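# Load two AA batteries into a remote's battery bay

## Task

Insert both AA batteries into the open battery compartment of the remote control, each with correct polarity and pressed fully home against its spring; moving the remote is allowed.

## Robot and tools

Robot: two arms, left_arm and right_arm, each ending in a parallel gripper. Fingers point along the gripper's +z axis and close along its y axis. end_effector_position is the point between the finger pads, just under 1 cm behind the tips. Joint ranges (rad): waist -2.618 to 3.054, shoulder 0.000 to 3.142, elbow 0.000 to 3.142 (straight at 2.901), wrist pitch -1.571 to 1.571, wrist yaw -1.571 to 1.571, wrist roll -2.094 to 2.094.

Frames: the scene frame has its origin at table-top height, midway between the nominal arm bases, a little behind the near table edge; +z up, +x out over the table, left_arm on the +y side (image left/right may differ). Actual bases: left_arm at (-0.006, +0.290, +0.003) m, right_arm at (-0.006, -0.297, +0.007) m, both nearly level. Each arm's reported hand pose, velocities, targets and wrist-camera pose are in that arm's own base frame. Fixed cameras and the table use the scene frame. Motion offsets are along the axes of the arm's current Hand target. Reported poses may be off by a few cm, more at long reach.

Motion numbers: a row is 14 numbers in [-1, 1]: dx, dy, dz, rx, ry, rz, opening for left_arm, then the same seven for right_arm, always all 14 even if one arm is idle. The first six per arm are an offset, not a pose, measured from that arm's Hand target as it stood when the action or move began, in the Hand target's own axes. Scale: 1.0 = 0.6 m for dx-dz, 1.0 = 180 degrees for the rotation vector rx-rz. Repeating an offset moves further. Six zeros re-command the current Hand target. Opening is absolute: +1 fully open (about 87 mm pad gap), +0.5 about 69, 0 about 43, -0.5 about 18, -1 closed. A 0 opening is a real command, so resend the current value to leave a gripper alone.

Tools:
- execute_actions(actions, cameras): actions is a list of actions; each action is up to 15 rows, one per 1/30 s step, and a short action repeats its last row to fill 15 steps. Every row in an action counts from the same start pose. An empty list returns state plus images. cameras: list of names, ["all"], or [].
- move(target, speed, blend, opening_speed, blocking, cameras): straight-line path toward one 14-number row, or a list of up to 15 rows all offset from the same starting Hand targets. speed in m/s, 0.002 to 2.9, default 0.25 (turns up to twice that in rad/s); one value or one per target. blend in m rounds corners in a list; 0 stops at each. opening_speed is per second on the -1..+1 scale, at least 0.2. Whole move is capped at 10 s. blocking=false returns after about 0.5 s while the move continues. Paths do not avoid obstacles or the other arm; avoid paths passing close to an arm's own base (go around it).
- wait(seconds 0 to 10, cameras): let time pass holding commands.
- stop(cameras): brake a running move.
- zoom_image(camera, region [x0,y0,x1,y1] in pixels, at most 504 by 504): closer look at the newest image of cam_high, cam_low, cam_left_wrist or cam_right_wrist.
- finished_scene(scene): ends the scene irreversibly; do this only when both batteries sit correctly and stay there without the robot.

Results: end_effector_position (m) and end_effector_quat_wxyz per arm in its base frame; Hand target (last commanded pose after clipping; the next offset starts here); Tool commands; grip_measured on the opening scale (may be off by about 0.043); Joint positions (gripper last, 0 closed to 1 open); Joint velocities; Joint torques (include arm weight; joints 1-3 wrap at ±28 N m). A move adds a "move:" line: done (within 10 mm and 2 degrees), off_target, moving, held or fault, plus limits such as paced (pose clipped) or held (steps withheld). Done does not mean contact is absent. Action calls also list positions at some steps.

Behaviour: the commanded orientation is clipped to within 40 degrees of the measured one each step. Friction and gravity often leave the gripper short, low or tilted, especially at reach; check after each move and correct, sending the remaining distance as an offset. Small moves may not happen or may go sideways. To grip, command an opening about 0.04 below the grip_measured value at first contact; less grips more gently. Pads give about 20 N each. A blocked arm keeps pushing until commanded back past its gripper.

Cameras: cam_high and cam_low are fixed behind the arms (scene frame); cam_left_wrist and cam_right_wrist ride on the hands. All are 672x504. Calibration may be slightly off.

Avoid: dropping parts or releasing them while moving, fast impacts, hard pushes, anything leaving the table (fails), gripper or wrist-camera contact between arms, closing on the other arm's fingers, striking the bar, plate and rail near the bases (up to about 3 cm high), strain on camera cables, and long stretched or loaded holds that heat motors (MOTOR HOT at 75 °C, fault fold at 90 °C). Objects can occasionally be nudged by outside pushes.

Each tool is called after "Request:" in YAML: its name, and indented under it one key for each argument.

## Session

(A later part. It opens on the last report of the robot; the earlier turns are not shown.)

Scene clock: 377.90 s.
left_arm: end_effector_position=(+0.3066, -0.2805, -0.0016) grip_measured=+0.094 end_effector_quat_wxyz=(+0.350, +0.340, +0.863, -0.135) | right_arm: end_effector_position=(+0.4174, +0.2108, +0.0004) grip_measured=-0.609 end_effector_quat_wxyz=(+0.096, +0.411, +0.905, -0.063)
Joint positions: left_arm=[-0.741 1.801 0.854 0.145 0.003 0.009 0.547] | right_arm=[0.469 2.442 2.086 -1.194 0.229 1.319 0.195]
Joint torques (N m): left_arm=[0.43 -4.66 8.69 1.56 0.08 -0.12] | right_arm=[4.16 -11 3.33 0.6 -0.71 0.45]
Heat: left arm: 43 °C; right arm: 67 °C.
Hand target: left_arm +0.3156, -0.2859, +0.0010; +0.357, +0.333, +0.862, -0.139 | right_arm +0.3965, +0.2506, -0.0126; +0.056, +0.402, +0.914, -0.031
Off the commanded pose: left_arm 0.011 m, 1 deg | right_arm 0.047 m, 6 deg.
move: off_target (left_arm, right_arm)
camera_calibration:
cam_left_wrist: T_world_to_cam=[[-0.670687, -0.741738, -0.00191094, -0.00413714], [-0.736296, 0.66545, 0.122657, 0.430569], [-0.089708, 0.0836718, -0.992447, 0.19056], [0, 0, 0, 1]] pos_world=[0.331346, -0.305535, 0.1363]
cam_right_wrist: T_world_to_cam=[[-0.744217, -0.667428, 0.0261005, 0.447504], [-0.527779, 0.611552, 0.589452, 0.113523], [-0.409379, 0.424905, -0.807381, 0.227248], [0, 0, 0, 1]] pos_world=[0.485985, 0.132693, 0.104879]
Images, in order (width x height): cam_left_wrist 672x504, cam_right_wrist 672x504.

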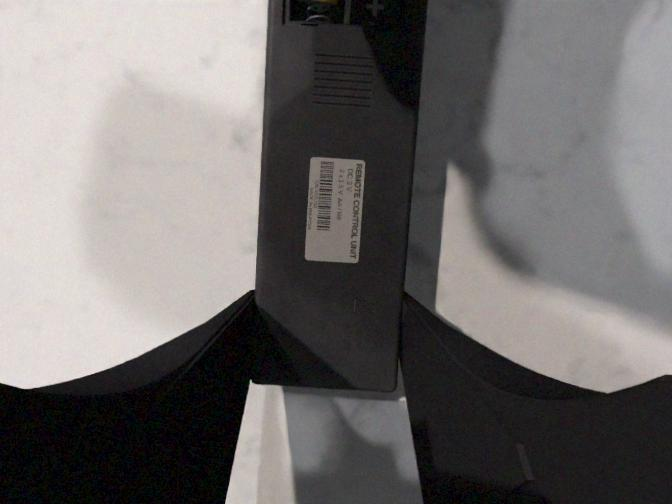

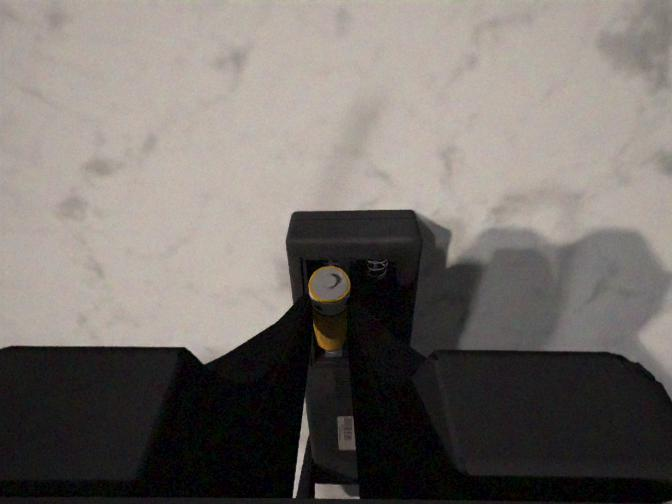

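Request:
move:
  target: [0,0,0,0,0,0,0.0,0.02,0.0,0.03,0,0.05,0,-0.78]
  speed: 0.1
  cameras: ["cam_right_wrist","cam_left_wrist"]

Request:
zoom_image:
  camera: "cam_right_wrist"
  region: [250, 170, 440, 360]

Request:
zoom_image:
  camera: "cam_left_wrist"
  region: [270, 0, 430, 40]

Scene clock: 384.63 s.
left_arm: end_effector_position=(+0.3066, -0.2803, -0.0017) grip_measured=+0.094 end_effector_quat_wxyz=(+0.349, +0.340, +0.863, -0.135) | right_arm: end_effector_position=(+0.4169, +0.2117, -0.0005) grip_measured=-0.609 end_effector_quat_wxyz=(+0.066, +0.419, +0.904, -0.042)
Joint positions: left_arm=[-0.741 1.801 0.854 0.144 0.002 0.008 0.547] | right_arm=[0.443 2.445 2.086 -1.192 0.155 1.309 0.195]
Joint torques (N m): left_arm=[0.46 -4.66 8.68 1.56 0.09 -0.13] | right_arm=[3.19 -6.94 2.92 0.8 -1.39 0.09]
Heat: left arm: 43 °C; right arm: 66 °C.
Hand target: left_arm +0.3157, -0.2859, +0.0010; +0.357, +0.333, +0.862, -0.139 | right_arm +0.3898, +0.2576, -0.0319; -0.016, +0.403, +0.915, +0.000
Off the commanded pose: left_arm 0.011 m, 1 deg | right_arm 0.062 m, 11 deg.
move: off_target (left_arm, right_arm)
camera_calibration:
cam_left_wrist: T_world_to_cam=[[-0.670079, -0.742286, -0.00225718, -0.00431136], [-0.736799, 0.66475, 0.123426, 0.430307], [-0.0901168, 0.0843681, -0.992351, 0.19068], [0, 0, 0, 1]] pos_world=[0.331344, -0.305334, 0.136101]
cam_right_wrist: T_world_to_cam=[[-0.75397, -0.656843, 0.00925895, 0.449469], [-0.496629, 0.579178, 0.646462, 0.107212], [-0.429987, 0.482815, -0.76289, 0.222241], [0, 0, 0, 1]] pos_world=[0.487692, 0.125834, 0.096075]
Images, in order (width x height): cam_left_wrist 672x504, cam_right_wrist 672x504.

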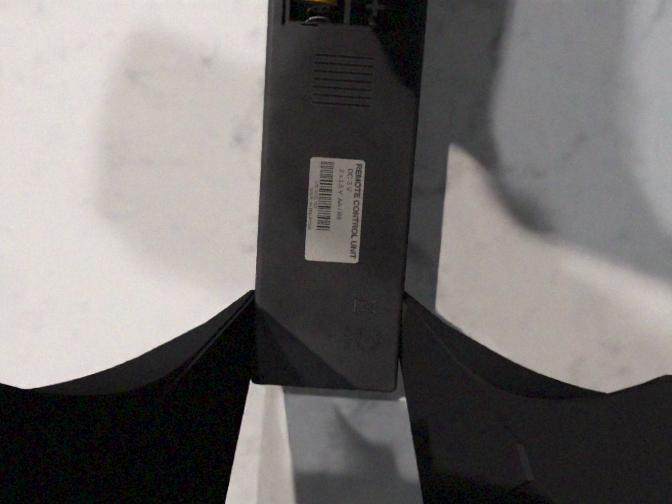

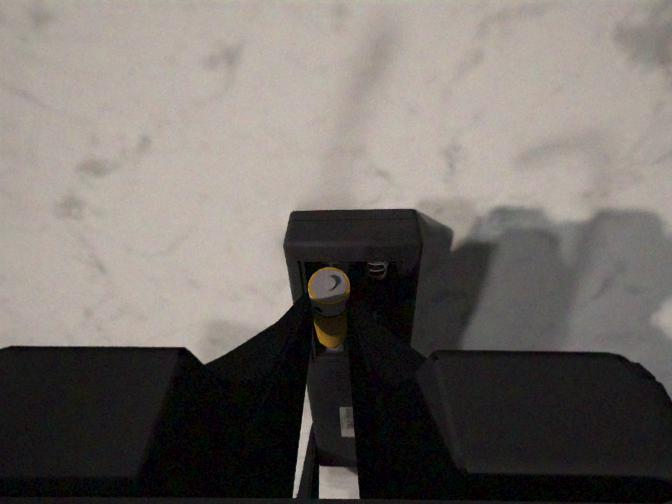

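Scaled by 2.653 from the camera's 672x504 image, which has a finer 960x720 frame.

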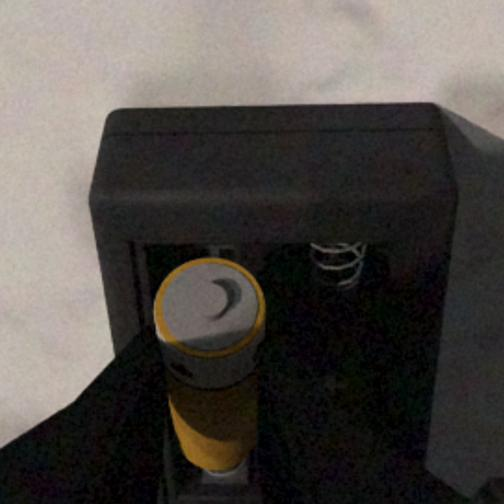

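Scaled by 3.150 from the camera's 672x504 image, which has a finer 960x720 frame.

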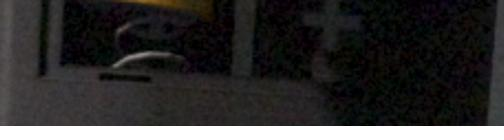

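Request:
move:
  target:
    - [0,0,0,0,0,0,0.0,-0.07,-0.019,-0.0377,0,-0.02,0,-0.78]
    - [0,0,0,0,0,0,0.0,-0.0777,-0.019,-0.0377,0,-0.02,0,-0.4]
  speed: 0.06
  opening_speed: 0.5
  cameras: ["cam_right_wrist","cam_left_wrist"]

Request:
zoom_image:
  camera: "cam_right_wrist"
  region: [250, 170, 440, 360]

Request:
zoom_image:
  camera: "cam_left_wrist"
  region: [270, 0, 430, 40]

Scene clock: 395.00 s.
left_arm: end_effector_position=(+0.3066, -0.2803, -0.0017) grip_measured=+0.094 end_effector_quat_wxyz=(+0.350, +0.339, +0.863, -0.135) | right_arm: end_effector_position=(+0.4157, +0.2059, -0.0001) grip_measured=-0.400 end_effector_quat_wxyz=(+0.029, +0.410, +0.911, -0.020)
Joint positions: left_arm=[-0.741 1.801 0.854 0.144 0.001 0.008 0.547] | right_arm=[0.401 2.452 2.093 -1.203 0.07 1.247 0.3]
Joint torques (N m): left_arm=[0.49 -4.71 8.73 1.57 0.11 -0.12] | right_arm=[0.39 -9.69 5.98 0.55 -0.2 -0.13]
Heat: left arm: 43 °C; right arm: 61 °C.
Hand target: left_arm +0.3157, -0.2859, +0.0010; +0.357, +0.333, +0.862, -0.139 | right_arm +0.4135, +0.2151, -0.0106; +0.013, +0.403, +0.915, -0.012
Off the commanded pose: left_arm 0.011 m, 1 deg | right_arm 0.014 m, 2 deg.
move: off_target (left_arm, right_arm); target 2's new opening was sent with right_arm's hand 0.013 m and 3 deg from that target
camera_calibration:
cam_left_wrist: T_world_to_cam=[[-0.669656, -0.742668, -0.0022475, -0.00457016], [-0.737183, 0.664337, 0.123361, 0.430316], [-0.090123, 0.084266, -0.992359, 0.190652], [0, 0, 0, 1]] pos_world=[0.331344, -0.305335, 0.136101]
cam_right_wrist: T_world_to_cam=[[-0.738894, -0.67382, 0.0016601, 0.442004], [-0.474217, 0.521761, 0.709143, 0.112206], [-0.478701, 0.523194, -0.705063, 0.236802], [0, 0, 0, 1]] pos_world=[0.493161, 0.115392, 0.0866561]
Images, in order (width x height): cam_left_wrist 672x504, cam_right_wrist 672x504.

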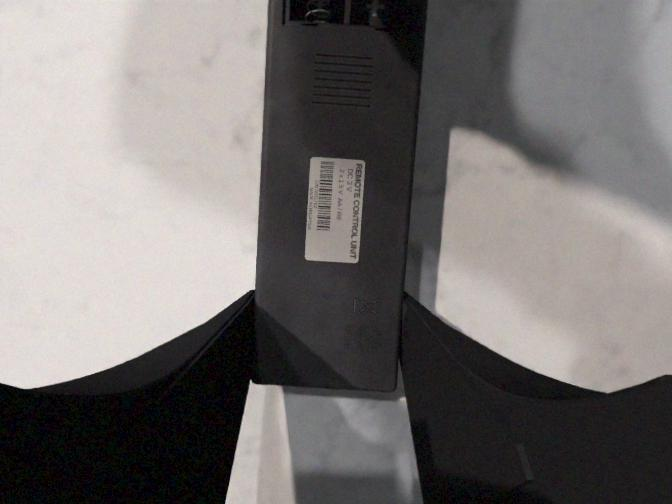

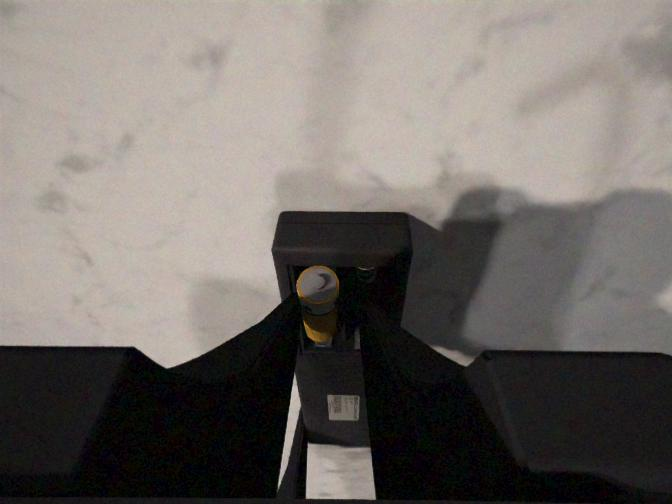

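Scaled by 2.653 from the camera's 672x504 image, which has a finer 960x720 frame.

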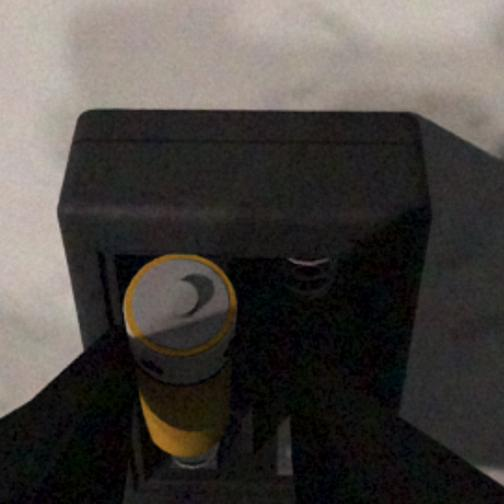

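Scaled by 3.150 from the camera's 672x504 image, which has a finer 960x720 frame.

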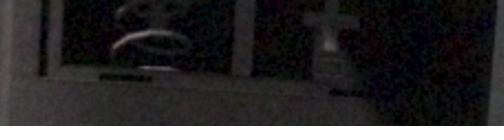

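Request:
move:
  target:
    - [0,0,0,0,0,0,0.0,-0.01,0.0,-0.085,0,0,0,-0.4]
    - [0,0,0,0,0,0,0.0,-0.033,0.0143,-0.085,0,0,0,-0.4]
    - [0,0,0,0,0,0,0.0,-0.0325,0.0143,-0.0352,0,0,0,-0.4]
  speed: 0.08
  blend: [0.004,0.004,0]
  cameras: ["cam_right_wrist"]

Request:
zoom_image:
  camera: "cam_right_wrist"
  region: [250, 170, 440, 360]

Scene clock: 408.43 s.
left_arm: end_effector_position=(+0.3066, -0.2804, -0.0016) grip_measured=+0.094 end_effector_quat_wxyz=(+0.350, +0.339, +0.863, -0.135) | right_arm: end_effector_position=(+0.4288, +0.2061, +0.0100) grip_measured=-0.400 end_effector_quat_wxyz=(+0.010, +0.407, +0.913, -0.024)
Joint positions: left_arm=[-0.741 1.801 0.854 0.145 0.001 0.008 0.547] | right_arm=[0.383 2.568 2.343 -1.366 0.047 1.223 0.3]
Joint torques (N m): left_arm=[0.46 -4.72 8.72 1.56 0.09 -0.11] | right_arm=[-0.87 -13.04 5.18 0.51 0.06 -0.18]
Heat: left arm: 43 °C; right arm: 60 °C.
Hand target: left_arm +0.3156, -0.2859, +0.0010; +0.357, +0.333, +0.862, -0.139 | right_arm +0.4328, +0.2072, +0.0111; +0.013, +0.403, +0.915, -0.012
Off the commanded pose: left_arm 0.011 m, 1 deg | right_arm 0.004 m, 1 deg.
move: off_target (left_arm)
camera_calibration:
cam_right_wrist: T_world_to_cam=[[-0.734697, -0.67803, 0.0222599, 0.450647], [-0.450537, 0.512197, 0.731211, 0.102704], [-0.507185, 0.52719, -0.681788, 0.261309], [0, 0, 0, 1]] pos_world=[0.509893, 0.115188, 0.0930275]
Images, in order (width x height): cam_right_wrist 672x504.

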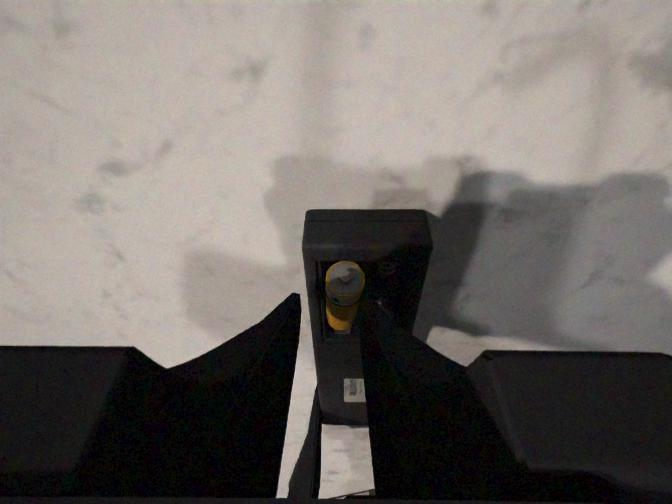

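Scaled by 2.653 from the camera's 672x504 image, which has a finer 960x720 frame.

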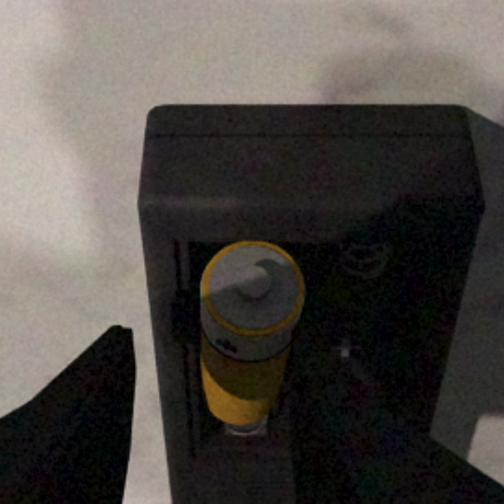

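Request:
move:
  target:
    - [0,0,0,0,0,0,0.0,-0.006,-0.004,-0.035,0,0,0,-0.4]
    - [0,0,0,0,0,0,0.0,-0.0122,-0.0085,-0.03,0,0,0,-0.4]
    - [0,0,0,0,0,0,0.0,-0.0122,-0.0075,0.0115,0,0,0,-0.4]
  speed: 0.07
  blend: [0.004,0.004,0]
  cameras: ["cam_right_wrist"]

Request:
zoom_image:
  camera: "cam_right_wrist"
  region: [250, 170, 440, 360]

Scene clock: 419.33 s.
left_arm: end_effector_position=(+0.3068, -0.2804, -0.0016) grip_measured=+0.094 end_effector_quat_wxyz=(+0.350, +0.339, +0.863, -0.135) | right_arm: end_effector_position=(+0.4265, +0.1955, +0.0010) grip_measured=-0.400 end_effector_quat_wxyz=(+0.001, +0.406, +0.914, -0.031)
Joint positions: left_arm=[-0.741 1.801 0.854 0.145 0.001 0.008 0.547] | right_arm=[0.364 2.568 2.305 -1.351 0.046 1.201 0.3]
Joint torques (N m): left_arm=[0.44 -4.67 8.69 1.56 0.09 -0.11] | right_arm=[-0.65 -14.05 4.7 0.74 0.07 -0.15]
Heat: left arm: 43 °C; right arm: 59 °C.
Hand target: left_arm +0.3156, -0.2859, +0.0010; +0.357, +0.333, +0.862, -0.139 | right_arm +0.4345, +0.1987, +0.0045; +0.013, +0.402, +0.915, -0.012
Off the commanded pose: left_arm 0.011 m, 1 deg | right_arm 0.009 m, 3 deg.
move: off_target (left_arm, right_arm); blend cut to 0.0027 m at target 1, 0.0027 m at target 2
camera_calibration:
cam_right_wrist: T_world_to_cam=[[-0.731937, -0.679969, 0.0437012, 0.44119], [-0.435597, 0.516279, 0.737368, 0.106489], [-0.523949, 0.520671, -0.674077, 0.267969], [0, 0, 0, 1]] pos_world=[0.509712, 0.105494, 0.0828296]
Images, in order (width x height): cam_right_wrist 672x504.

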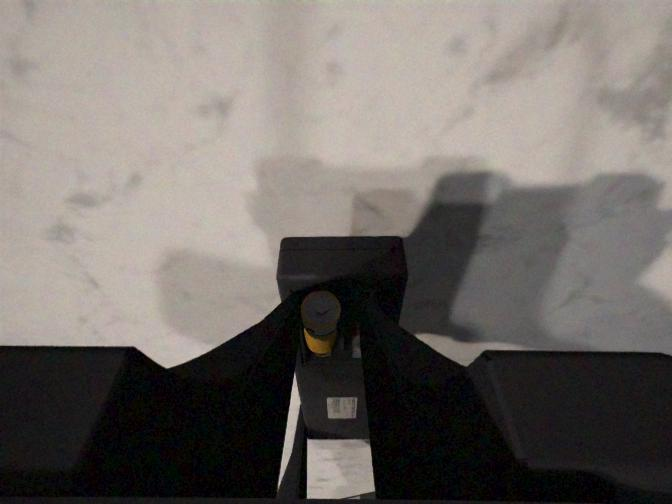

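Scaled by 2.653 from the camera's 672x504 image, which has a finer 960x720 frame.

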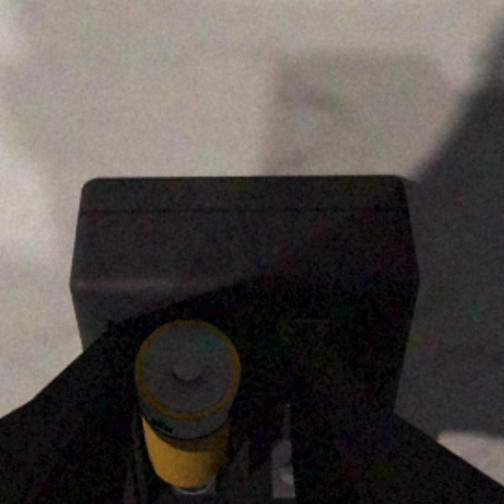

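Request:
move:
  target: [0,0,0,0,0,0,0.0,0,0.003,0,0,0,0,-0.72]
  opening_speed: 0.5
  cameras: ["cam_right_wrist"]

Request:
zoom_image:
  camera: "cam_right_wrist"
  region: [250, 170, 440, 360]

Scene clock: 424.17 s.
left_arm: end_effector_position=(+0.3068, -0.2804, -0.0016) grip_measured=+0.094 end_effector_quat_wxyz=(+0.350, +0.339, +0.863, -0.135) | right_arm: end_effector_position=(+0.4290, +0.1974, +0.0008) grip_measured=-0.609 end_effector_quat_wxyz=(+0.004, +0.406, +0.914, -0.025)
Joint positions: left_arm=[-0.741 1.801 0.854 0.145 0.001 0.008 0.547] | right_arm=[0.364 2.568 2.305 -1.339 0.041 1.201 0.195]
Joint torques (N m): left_arm=[0.46 -4.71 8.69 1.56 0.1 -0.11] | right_arm=[-0.44 -12.98 5.93 0.54 0.15 -0.14]
Heat: left arm: 43 °C; right arm: 59 °C.
Hand target: left_arm +0.3156, -0.2859, +0.0010; +0.357, +0.333, +0.862, -0.139 | right_arm +0.4358, +0.1999, +0.0045; +0.013, +0.403, +0.915, -0.012
Off the commanded pose: left_arm 0.011 m, 1 deg | right_arm 0.008 m, 2 deg.
move: off_target (left_arm)
camera_calibration:
cam_right_wrist: T_world_to_cam=[[-0.732146, -0.680466, 0.0304727, 0.444577], [-0.442819, 0.50949, 0.737788, 0.111192], [-0.517565, 0.526674, -0.674344, 0.264262], [0, 0, 0, 1]] pos_world=[0.511506, 0.106688, 0.0826198]
Images, in order (width x height): cam_right_wrist 672x504.

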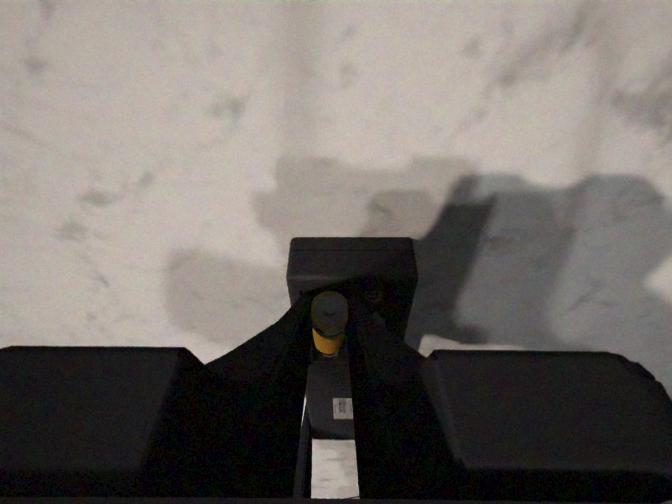

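Scaled by 2.653 from the camera's 672x504 image, which has a finer 960x720 frame.

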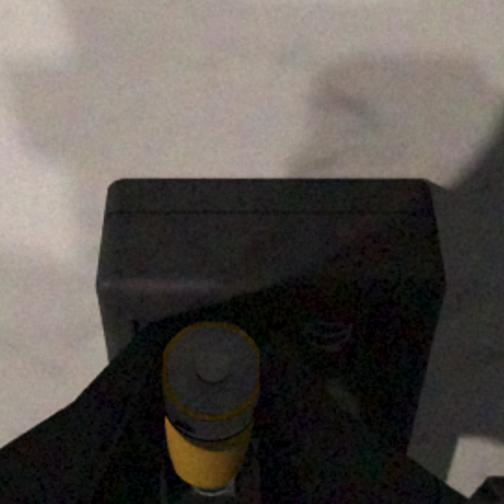

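Request:
move:
  target: [0,0,0,0,0,0,0.0,0.085,0.0,0.0,0,0,0,-0.74]
  speed: 0.1
  cameras: ["cam_right_wrist","cam_left_wrist"]

Request:
zoom_image:
  camera: "cam_right_wrist"
  region: [250, 170, 440, 360]

Request:
zoom_image:
  camera: "cam_left_wrist"
  region: [270, 0, 430, 40]

Scene clock: 429.17 s.
left_arm: end_effector_position=(+0.3068, -0.2804, -0.0016) grip_measured=+0.094 end_effector_quat_wxyz=(+0.350, +0.339, +0.863, -0.135) | right_arm: end_effector_position=(+0.4236, +0.2024, +0.0004) grip_measured=-0.609 end_effector_quat_wxyz=(+0.048, +0.414, +0.908, -0.037)
Joint positions: left_arm=[-0.741 1.801 0.854 0.145 0.001 0.008 0.547] | right_arm=[0.407 2.478 2.149 -1.231 0.12 1.263 0.195]
Joint torques (N m): left_arm=[0.44 -4.71 8.66 1.57 0.1 -0.11] | right_arm=[3.93 -13.41 3.97 0.39 -0.55 0.26]
Heat: left arm: 43 °C; right arm: 59 °C.
Hand target: left_arm +0.3157, -0.2859, +0.0010; +0.357, +0.333, +0.862, -0.139 | right_arm +0.4014, +0.2373, +0.0027; +0.013, +0.403, +0.915, -0.012
Off the commanded pose: left_arm 0.011 m, 1 deg | right_arm 0.042 m, 5 deg.
move: off_target (left_arm, right_arm)
camera_calibration:
cam_left_wrist: T_world_to_cam=[[-0.669289, -0.742998, -0.00226655, -0.00472295], [-0.737576, 0.664031, 0.122654, 0.4305], [-0.0896268, 0.0837628, -0.992447, 0.190553], [0, 0, 0, 1]] pos_world=[0.331444, -0.305336, 0.1363]
cam_right_wrist: T_world_to_cam=[[-0.74631, -0.665412, 0.0157675, 0.446963], [-0.48349, 0.558248, 0.674238, 0.113862], [-0.457448, 0.495567, -0.738346, 0.239385], [0, 0, 0, 1]] pos_world=[0.49813, 0.11522, 0.0929313]
Images, in order (width x height): cam_left_wrist 672x504, cam_right_wrist 672x504.

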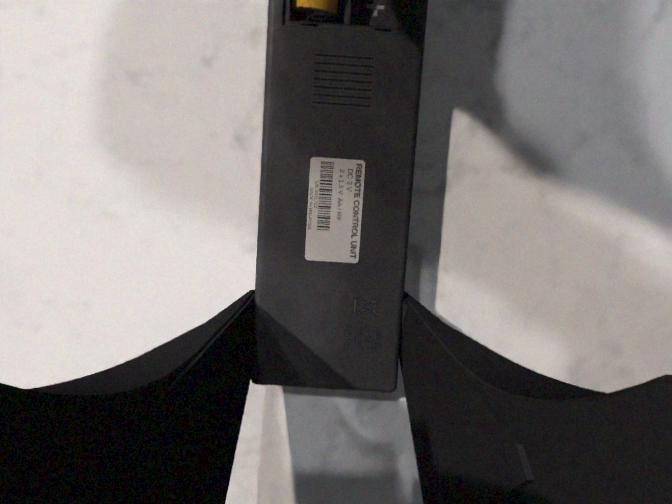

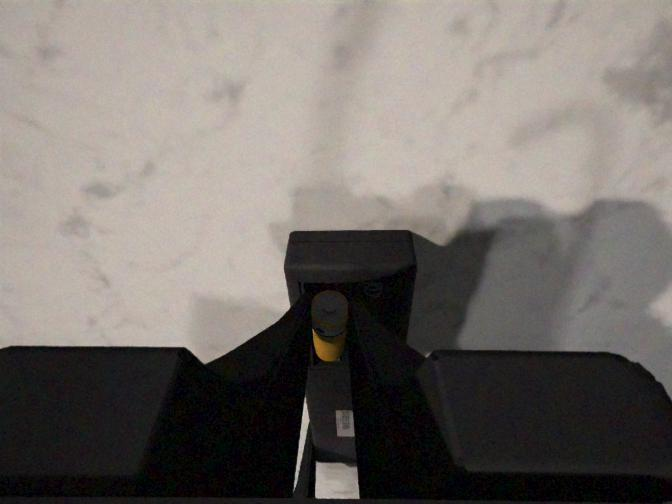

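Scaled by 2.653 from the camera's 672x504 image, which has a finer 960x720 frame.

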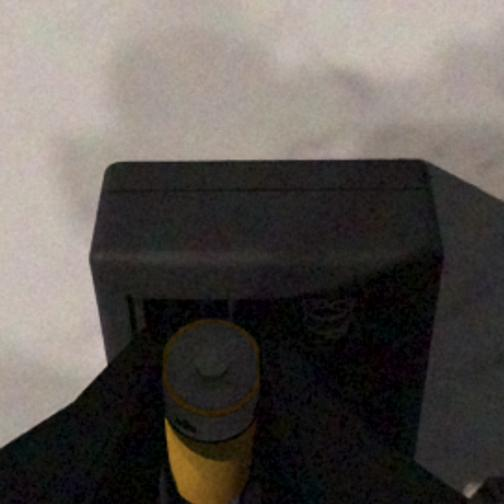

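Scaled by 3.150 from the camera's 672x504 image, which has a finer 960x720 frame.

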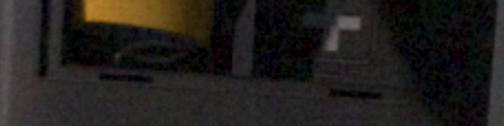

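Request:
move:
  target: [0,0,0,0,0,0,0.0,0.0,0.0,0.045,0,0.02,0,-0.74]
  speed: 0.1
  cameras: ["cam_right_wrist","cam_left_wrist"]

Request:
zoom_image:
  camera: "cam_right_wrist"
  region: [250, 170, 440, 360]

Request:
zoom_image:
  camera: "cam_left_wrist"
  region: [270, 0, 430, 40]

Scene clock: 433.57 s.
left_arm: end_effector_position=(+0.3068, -0.2804, -0.0016) grip_measured=+0.094 end_effector_quat_wxyz=(+0.350, +0.339, +0.863, -0.135) | right_arm: end_effector_position=(+0.4233, +0.2027, -0.0014) grip_measured=-0.609 end_effector_quat_wxyz=(+0.041, +0.418, +0.907, -0.028)
Joint positions: left_arm=[-0.741 1.801 0.854 0.145 0.001 0.008 0.547] | right_arm=[0.399 2.473 2.129 -1.214 0.098 1.262 0.195]
Joint torques (N m): left_arm=[0.46 -4.68 8.7 1.57 0.1 -0.11] | right_arm=[2.71 -9.2 2.84 0.73 -0.89 0.14]
Heat: left arm: 43 °C; right arm: 60 °C.
Hand target: left_arm +0.3157, -0.2859, +0.0010; +0.357, +0.333, +0.862, -0.139 | right_arm +0.4017, +0.2365, -0.0242; -0.016, +0.403, +0.915, +0.000
Off the commanded pose: left_arm 0.011 m, 1 deg | right_arm 0.046 m, 7 deg.
move: off_target (left_arm, right_arm)
camera_calibration:
cam_left_wrist: T_world_to_cam=[[-0.669289, -0.742998, -0.00226655, -0.00472295], [-0.737576, 0.664031, 0.122654, 0.4305], [-0.0896268, 0.0837628, -0.992447, 0.190553], [0, 0, 0, 1]] pos_world=[0.331444, -0.305336, 0.1363]
cam_right_wrist: T_world_to_cam=[[-0.750595, -0.660742, 0.00525023, 0.447789], [-0.476289, 0.546532, 0.688805, 0.114206], [-0.457991, 0.514513, -0.724928, 0.234111], [0, 0, 0, 1]] pos_world=[0.497724, 0.113002, 0.0886971]
Images, in order (width x height): cam_left_wrist 672x504, cam_right_wrist 672x504.

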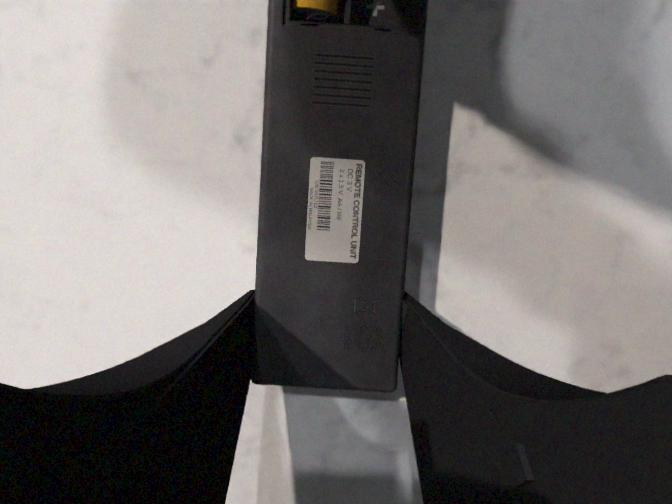

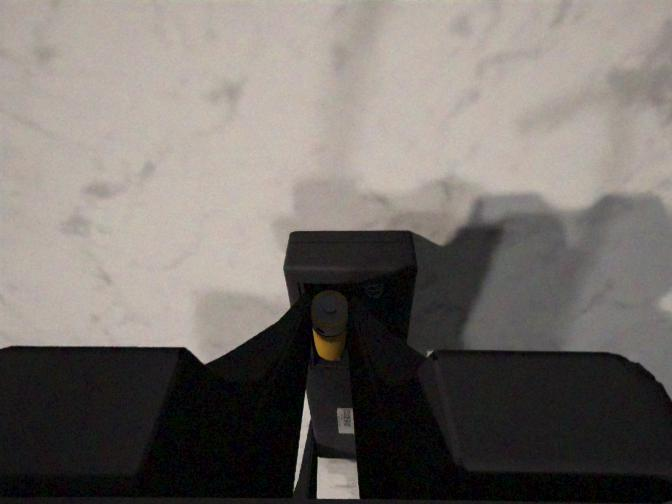

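Scaled by 2.653 from the camera's 672x504 image, which has a finer 960x720 frame.

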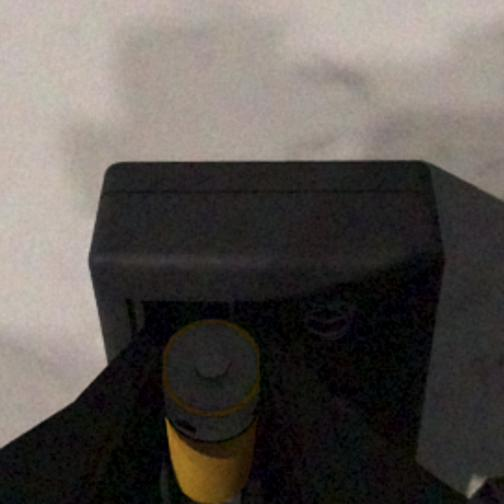

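Scaled by 3.150 from the camera's 672x504 image, which has a finer 960x720 frame.

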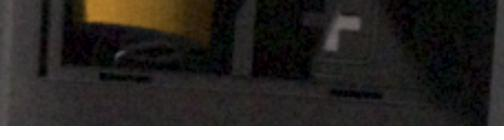

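Request:
move:
  target: [0,0,0,0,0,0,0.0,0.025,0.0,0.04,0,0.03,0,-0.74]
  speed: 0.1
  cameras: ["cam_right_wrist","cam_left_wrist"]

Request:
zoom_image:
  camera: "cam_right_wrist"
  region: [250, 170, 440, 360]

Request:
zoom_image:
  camera: "cam_left_wrist"
  region: [270, 0, 430, 40]

Scene clock: 439.97 s.
left_arm: end_effector_position=(+0.3065, -0.2800, -0.0019) grip_measured=+0.093 end_effector_quat_wxyz=(+0.349, +0.338, +0.863, -0.134) | right_arm: end_effector_position=(+0.4230, +0.2040, -0.0034) grip_measured=-0.609 end_effector_quat_wxyz=(+0.022, +0.421, +0.907, -0.002)
Joint positions: left_arm=[-0.741 1.801 0.854 0.143 0 0.006 0.547] | right_arm=[0.378 2.459 2.09 -1.174 0.035 1.246 0.195]
Joint torques (N m): left_arm=[0.44 -4.71 8.64 1.57 0.11 -0.1] | right_arm=[3.96 -5.18 1.26 0.85 -1.2 0.17]
Heat: left arm: 43 °C; right arm: 58 °C.
Hand target: left_arm +0.3156, -0.2859, +0.0010; +0.357, +0.333, +0.862, -0.139 | right_arm +0.3910, +0.2479, -0.0478; -0.059, +0.402, +0.913, +0.019
Off the commanded pose: left_arm 0.011 m, 1 deg | right_arm 0.070 m, 10 deg.
move: off_target (left_arm, right_arm)
camera_calibration:
cam_left_wrist: T_world_to_cam=[[-0.667886, -0.744261, -0.00201257, -0.00532165], [-0.738638, 0.662502, 0.12452, 0.430051], [-0.0913422, 0.0846518, -0.992215, 0.190949], [0, 0, 0, 1]] pos_world=[0.331539, -0.305035, 0.135902]
cam_right_wrist: T_world_to_cam=[[-0.75368, -0.656686, -0.0270271, 0.448886], [-0.465034, 0.503759, 0.72799, 0.11889], [-0.464446, 0.56124, -0.685054, 0.22526], [0, 0, 0, 1]] pos_world=[0.498225, 0.10846, 0.0798968]
Images, in order (width x height): cam_left_wrist 672x504, cam_right_wrist 672x504.

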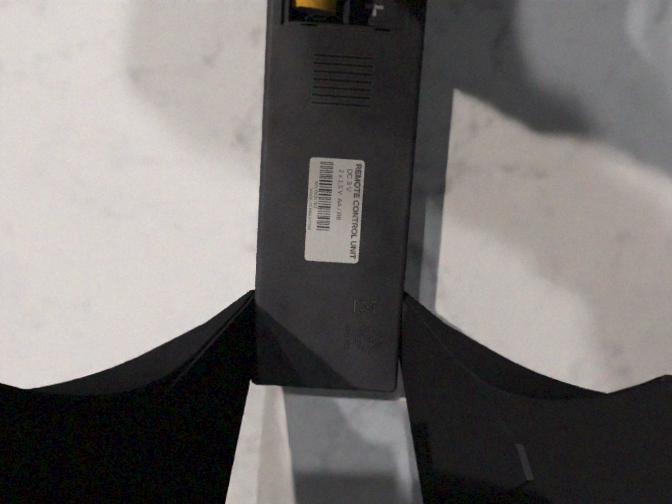

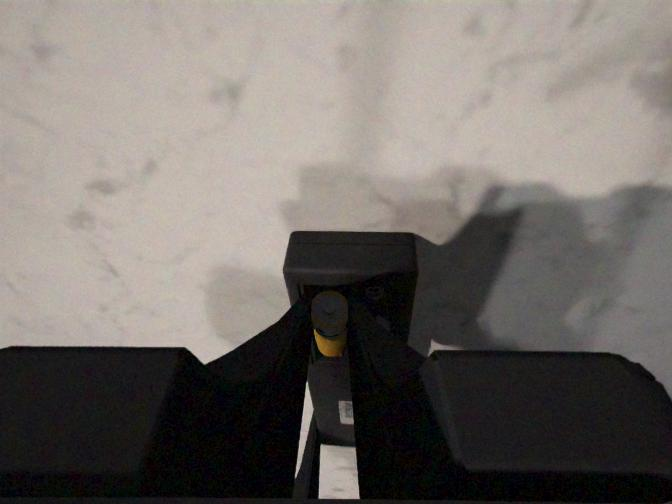

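Scaled by 2.653 from the camera's 672x504 image, which has a finer 960x720 frame.

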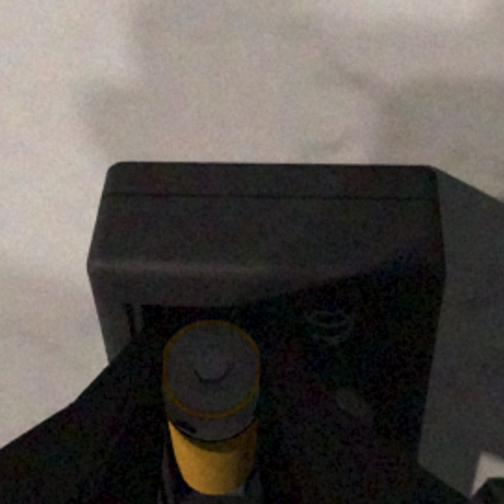

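Scaled by 3.150 from the camera's 672x504 image, which has a finer 960x720 frame.

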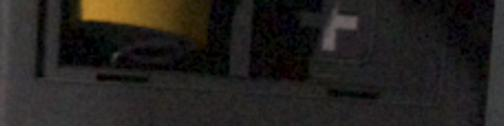

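Request:
move:
  target:
    - [0,0,0,0,0,0,0.0,-0.0687,-0.011,-0.0683,0,-0.04,0,-0.74]
    - [0,0,0,0,0,0,0.0,-0.0687,-0.011,-0.0683,0,-0.04,0,-0.45]
  speed: 0.08
  opening_speed: 0.8
  cameras: ["cam_right_wrist","cam_left_wrist"]

Request:
zoom_image:
  camera: "cam_right_wrist"
  region: [250, 170, 440, 360]

Request:
zoom_image:
  camera: "cam_left_wrist"
  region: [270, 0, 430, 40]

Scene clock: 449.37 s.
left_arm: end_effector_position=(+0.3068, -0.2801, -0.0016) grip_measured=+0.093 end_effector_quat_wxyz=(+0.350, +0.338, +0.863, -0.134) | right_arm: end_effector_position=(+0.4229, +0.2011, -0.0006) grip_measured=-0.450 end_effector_quat_wxyz=(+0.015, +0.412, +0.911, -0.006)
Joint positions: left_arm=[-0.741 1.801 0.855 0.143 0 0.006 0.547] | right_arm=[0.372 2.474 2.128 -1.212 0.03 1.221 0.275]
Joint torques (N m): left_arm=[0.47 -4.71 8.62 1.58 0.11 -0.1] | right_arm=[0.54 -9.37 5.75 0.49 -0.08 -0.1]
Heat: left arm: 44 °C; right arm: 56 °C.
Hand target: left_arm +0.3157, -0.2859, +0.0010; +0.357, +0.333, +0.862, -0.139 | right_arm +0.4174, +0.2099, -0.0121; -0.001, +0.403, +0.915, -0.006
Off the commanded pose: left_arm 0.011 m, 1 deg | right_arm 0.015 m, 2 deg.
move: off_target (left_arm, right_arm); target 2's new opening was sent with right_arm's hand 0.016 m and 3 deg from that target
camera_calibration:
cam_left_wrist: T_world_to_cam=[[-0.667464, -0.74464, -0.00203895, -0.0055143], [-0.73908, 0.662141, 0.123814, 0.430361], [-0.0908467, 0.0841483, -0.992303, 0.190967], [0, 0, 0, 1]] pos_world=[0.331739, -0.305136, 0.136201]
cam_right_wrist: T_world_to_cam=[[-0.741262, -0.671071, -0.0139113, 0.444549], [-0.463181, 0.496407, 0.734196, 0.118877], [-0.485792, 0.550675, -0.678795, 0.239969], [0, 0, 0, 1]] pos_world=[0.501164, 0.107168, 0.0817947]
Images, in order (width x height): cam_left_wrist 672x504, cam_right_wrist 672x504.

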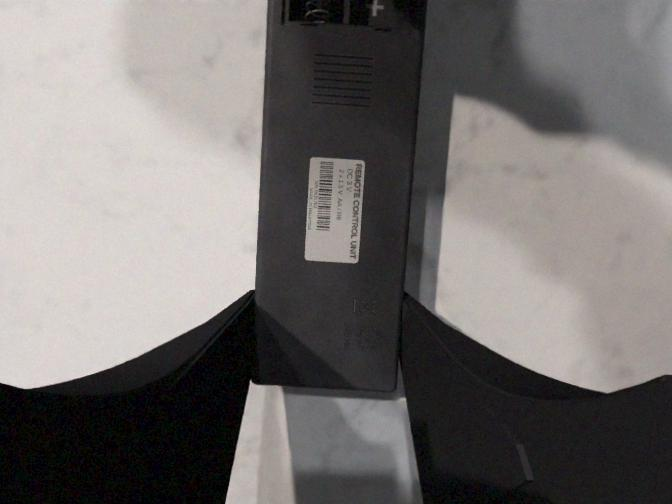

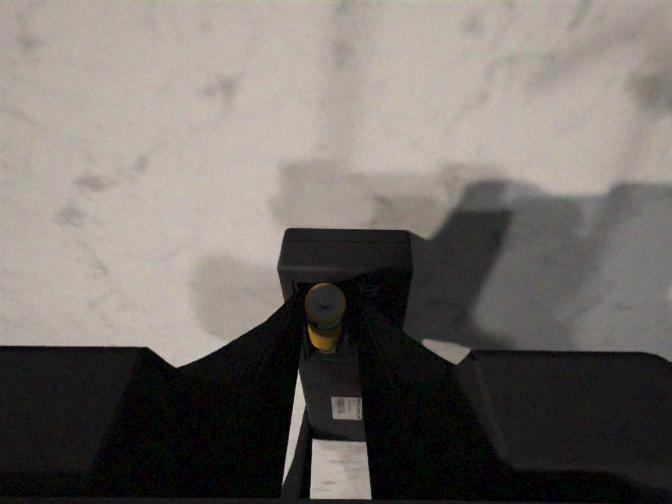

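Scaled by 2.653 from the camera's 672x504 image, which has a finer 960x720 frame.

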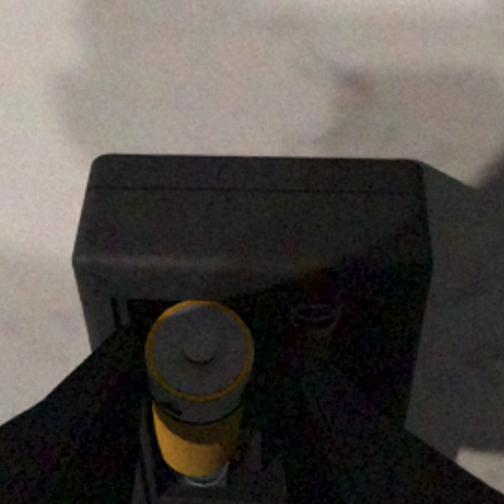

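Scaled by 3.150 from the camera's 672x504 image, which has a finer 960x720 frame.

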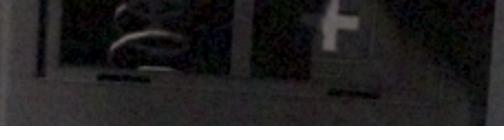

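Request:
move:
  target:
    - [0,0,0,0,0,0,0.0,-0.01,0.0,-0.075,0,0,0,-0.42]
    - [0,0,0,0,0,0,0.0,-0.034,0.0122,-0.07,0,0,0,-0.42]
    - [0,0,0,0,0,0,0.0,-0.0322,0.0132,-0.0285,0,0,0,-0.42]
  speed: 0.08
  blend: [0.004,0.004,0]
  cameras: ["cam_right_wrist"]

Request:
zoom_image:
  camera: "cam_right_wrist"
  region: [250, 170, 440, 360]

Scene clock: 460.43 s.
left_arm: end_effector_position=(+0.3068, -0.2801, -0.0016) grip_measured=+0.093 end_effector_quat_wxyz=(+0.350, +0.338, +0.863, -0.134) | right_arm: end_effector_position=(+0.4317, +0.1995, +0.0049) grip_measured=-0.420 end_effector_quat_wxyz=(-0.005, +0.407, +0.913, -0.018)
Joint positions: left_arm=[-0.741 1.801 0.855 0.143 0 0.006 0.547] | right_arm=[0.358 2.594 2.368 -1.377 0.018 1.198 0.29]
Joint torques (N m): left_arm=[0.46 -4.68 8.64 1.57 0.11 -0.09] | right_arm=[-0.76 -12.89 5.22 0.55 0.08 -0.21]
Heat: left arm: 43 °C; right arm: 57 °C.
Hand target: left_arm +0.3157, -0.2859, +0.0010; +0.357, +0.333, +0.862, -0.139 | right_arm +0.4365, +0.2011, +0.0050; -0.001, +0.403, +0.915, -0.006
Off the commanded pose: left_arm 0.011 m, 1 deg | right_arm 0.005 m, 2 deg.
move: off_target (left_arm)
camera_calibration:
cam_right_wrist: T_world_to_cam=[[-0.734666, -0.677993, 0.0243077, 0.448423], [-0.432638, 0.495799, 0.752999, 0.106628], [-0.52258, 0.542687, -0.657573, 0.266244], [0, 0, 0, 1]] pos_world=[0.514706, 0.106674, 0.0838838]
Images, in order (width x height): cam_right_wrist 672x504.

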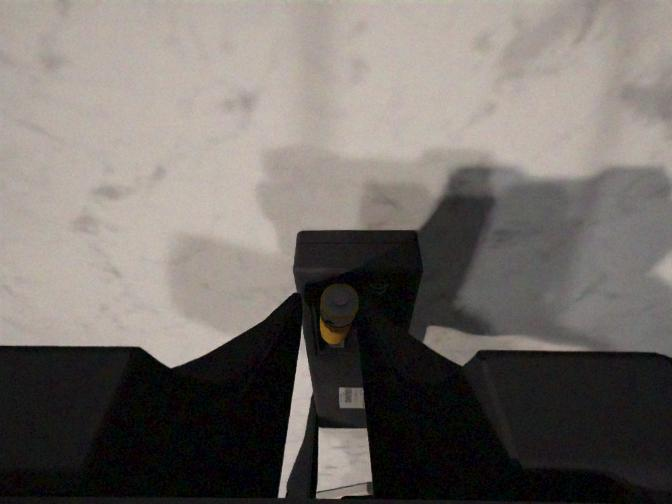

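Scaled by 2.653 from the camera's 672x504 image, which has a finer 960x720 frame.

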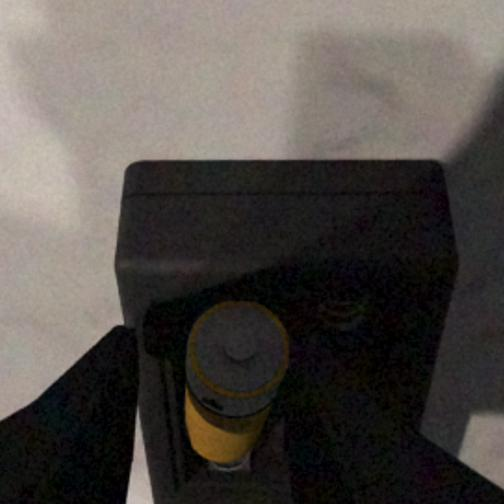

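Request:
move:
  target:
    - [0,0,0,0,0,0,0.0,0,-0.007,-0.012,0,0,0,-0.42]
    - [0,0,0,0,0,0,0.0,0,-0.006,0.009,0,0,0,-0.42]
    - [0,0,0,0,0,0,0.0,0,-0.003,0.009,0,0,0,-0.74]
  speed: 0.06
  opening_speed: 0.6
  cameras: ["cam_right_wrist"]

Request:
zoom_image:
  camera: "cam_right_wrist"
  region: [250, 170, 440, 360]

Scene clock: 468.40 s.
left_arm: end_effector_position=(+0.3068, -0.2801, -0.0016) grip_measured=+0.093 end_effector_quat_wxyz=(+0.350, +0.338, +0.863, -0.134) | right_arm: end_effector_position=(+0.4305, +0.1998, +0.0004) grip_measured=-0.609 end_effector_quat_wxyz=(-0.009, +0.407, +0.914, -0.011)
Joint positions: left_arm=[-0.741 1.801 0.855 0.143 0 0.006 0.547] | right_arm=[0.354 2.579 2.32 -1.34 0.003 1.191 0.195]
Joint torques (N m): left_arm=[0.46 -4.7 8.66 1.57 0.12 -0.1] | right_arm=[-0.31 -12.96 5.52 0.55 0.14 -0.13]
Heat: left arm: 43 °C; right arm: 58 °C.
Hand target: left_arm +0.3157, -0.2859, +0.0010; +0.357, +0.333, +0.862, -0.139 | right_arm +0.4351, +0.1999, -0.0004; -0.001, +0.403, +0.915, -0.006
Off the commanded pose: left_arm 0.011 m, 1 deg | right_arm 0.005 m, 1 deg.
move: off_target (left_arm)
camera_calibration:
cam_right_wrist: T_world_to_cam=[[-0.733399, -0.679651, 0.0141415, 0.447607], [-0.432521, 0.482572, 0.76161, 0.111881], [-0.524453, 0.552448, -0.647881, 0.26131], [0, 0, 0, 1]] pos_world=[0.51371, 0.105866, 0.0777582]
Images, in order (width x height): cam_right_wrist 672x504.

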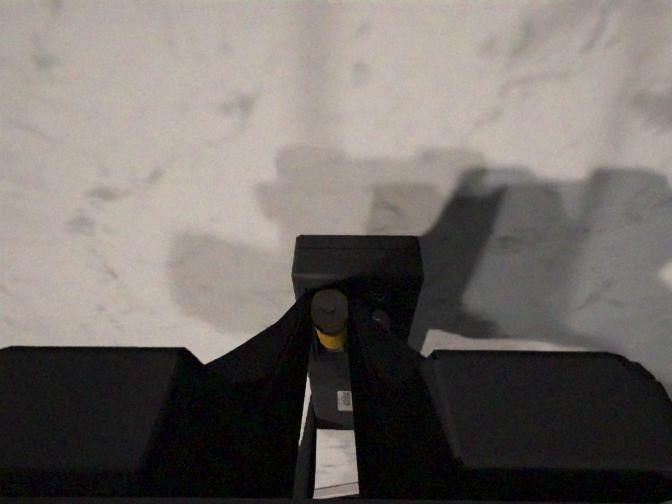

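Scaled by 2.653 from the camera's 672x504 image, which has a finer 960x720 frame.

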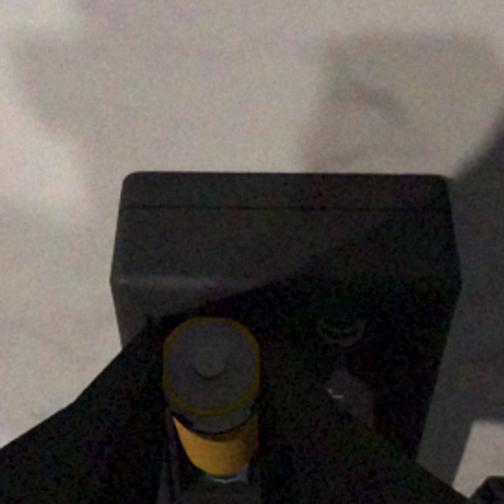

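Request:
move:
  target:
    - [0,0,0,0,0,0,0.0,0.09,0.0,0.0,0,0,0,-0.74]
    - [0,0,0,0,0,0,0.0,0.105,0.0,0.085,0,0.035,0,-0.74]
  speed: 0.1
  blend: [0.01,0]
  cameras: ["cam_right_wrist","cam_left_wrist"]

Request:
zoom_image:
  camera: "cam_right_wrist"
  region: [250, 170, 440, 360]

Request:
zoom_image:
  camera: "cam_left_wrist"
  region: [270, 0, 430, 40]

Scene clock: 473.83 s.
left_arm: end_effector_position=(+0.3068, -0.2801, -0.0016) grip_measured=+0.093 end_effector_quat_wxyz=(+0.350, +0.338, +0.863, -0.134) | right_arm: end_effector_position=(+0.4242, +0.2043, -0.0037) grip_measured=-0.609 end_effector_quat_wxyz=(+0.027, +0.421, +0.906, +0.000)
Joint positions: left_arm=[-0.741 1.801 0.855 0.143 0 0.006 0.547] | right_arm=[0.38 2.45 2.074 -1.157 0.04 1.249 0.195]
Joint torques (N m): left_arm=[0.47 -4.71 8.65 1.58 0.11 -0.09] | right_arm=[3.74 -4.9 1.03 0.79 -1 0.15]
Heat: left arm: 43 °C; right arm: 58 °C.
Hand target: left_arm +0.3157, -0.2859, +0.0010; +0.357, +0.333, +0.862, -0.139 | right_arm +0.3920, +0.2457, -0.0516; -0.052, +0.402, +0.914, +0.016
Off the commanded pose: left_arm 0.011 m, 1 deg | right_arm 0.071 m, 10 deg.
move: off_target (left_arm, right_arm)
camera_calibration:
cam_left_wrist: T_world_to_cam=[[-0.667464, -0.74464, -0.00203895, -0.0055143], [-0.73908, 0.662141, 0.123814, 0.430361], [-0.0908467, 0.0841483, -0.992303, 0.190967], [0, 0, 0, 1]] pos_world=[0.331739, -0.305136, 0.136201]
cam_right_wrist: T_world_to_cam=[[-0.754166, -0.655703, -0.0358923, 0.449879], [-0.47314, 0.504661, 0.722119, 0.122686], [-0.455382, 0.561579, -0.690837, 0.22154], [0, 0, 0, 1]] pos_world=[0.498216, 0.10866, 0.0806013]
Images, in order (width x height): cam_left_wrist 672x504, cam_right_wrist 672x504.

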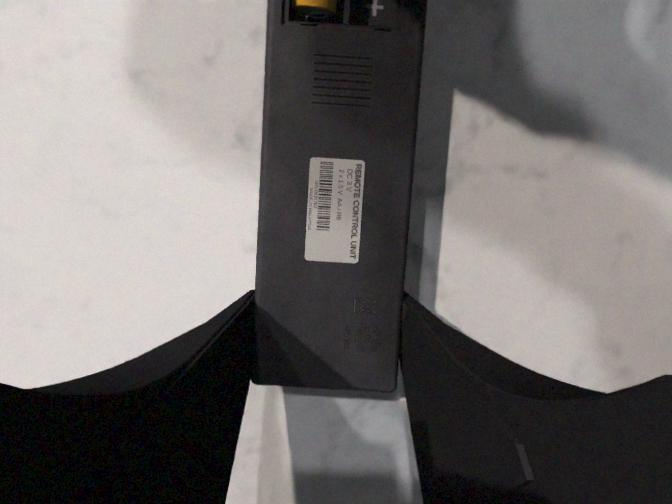

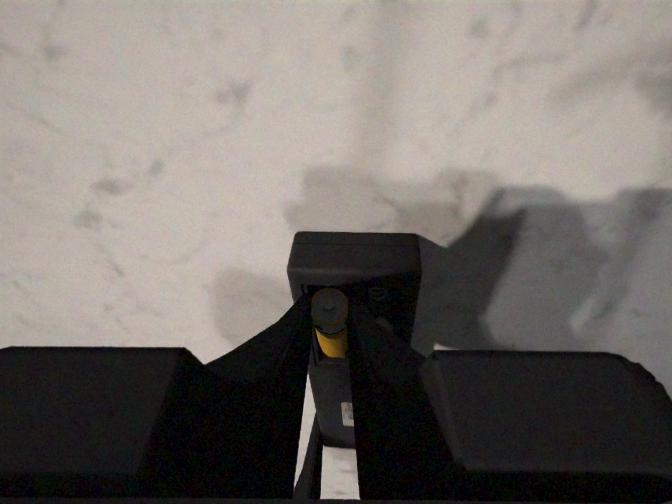

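Scaled by 2.653 from the camera's 672x504 image, which has a finer 960x720 frame.

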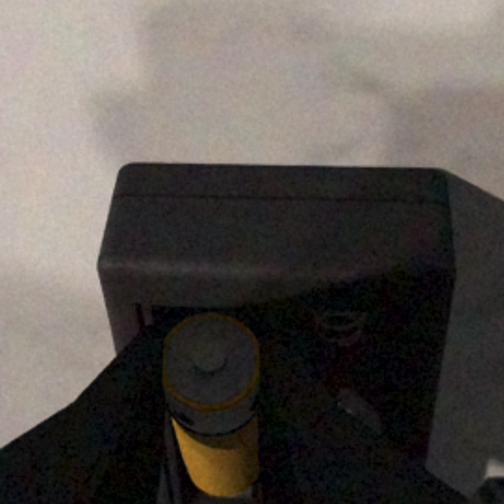

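Scaled by 3.150 from the camera's 672x504 image, which has a finer 960x720 frame.

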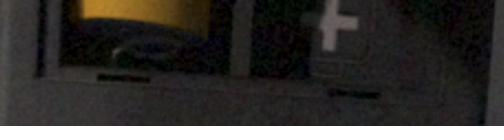

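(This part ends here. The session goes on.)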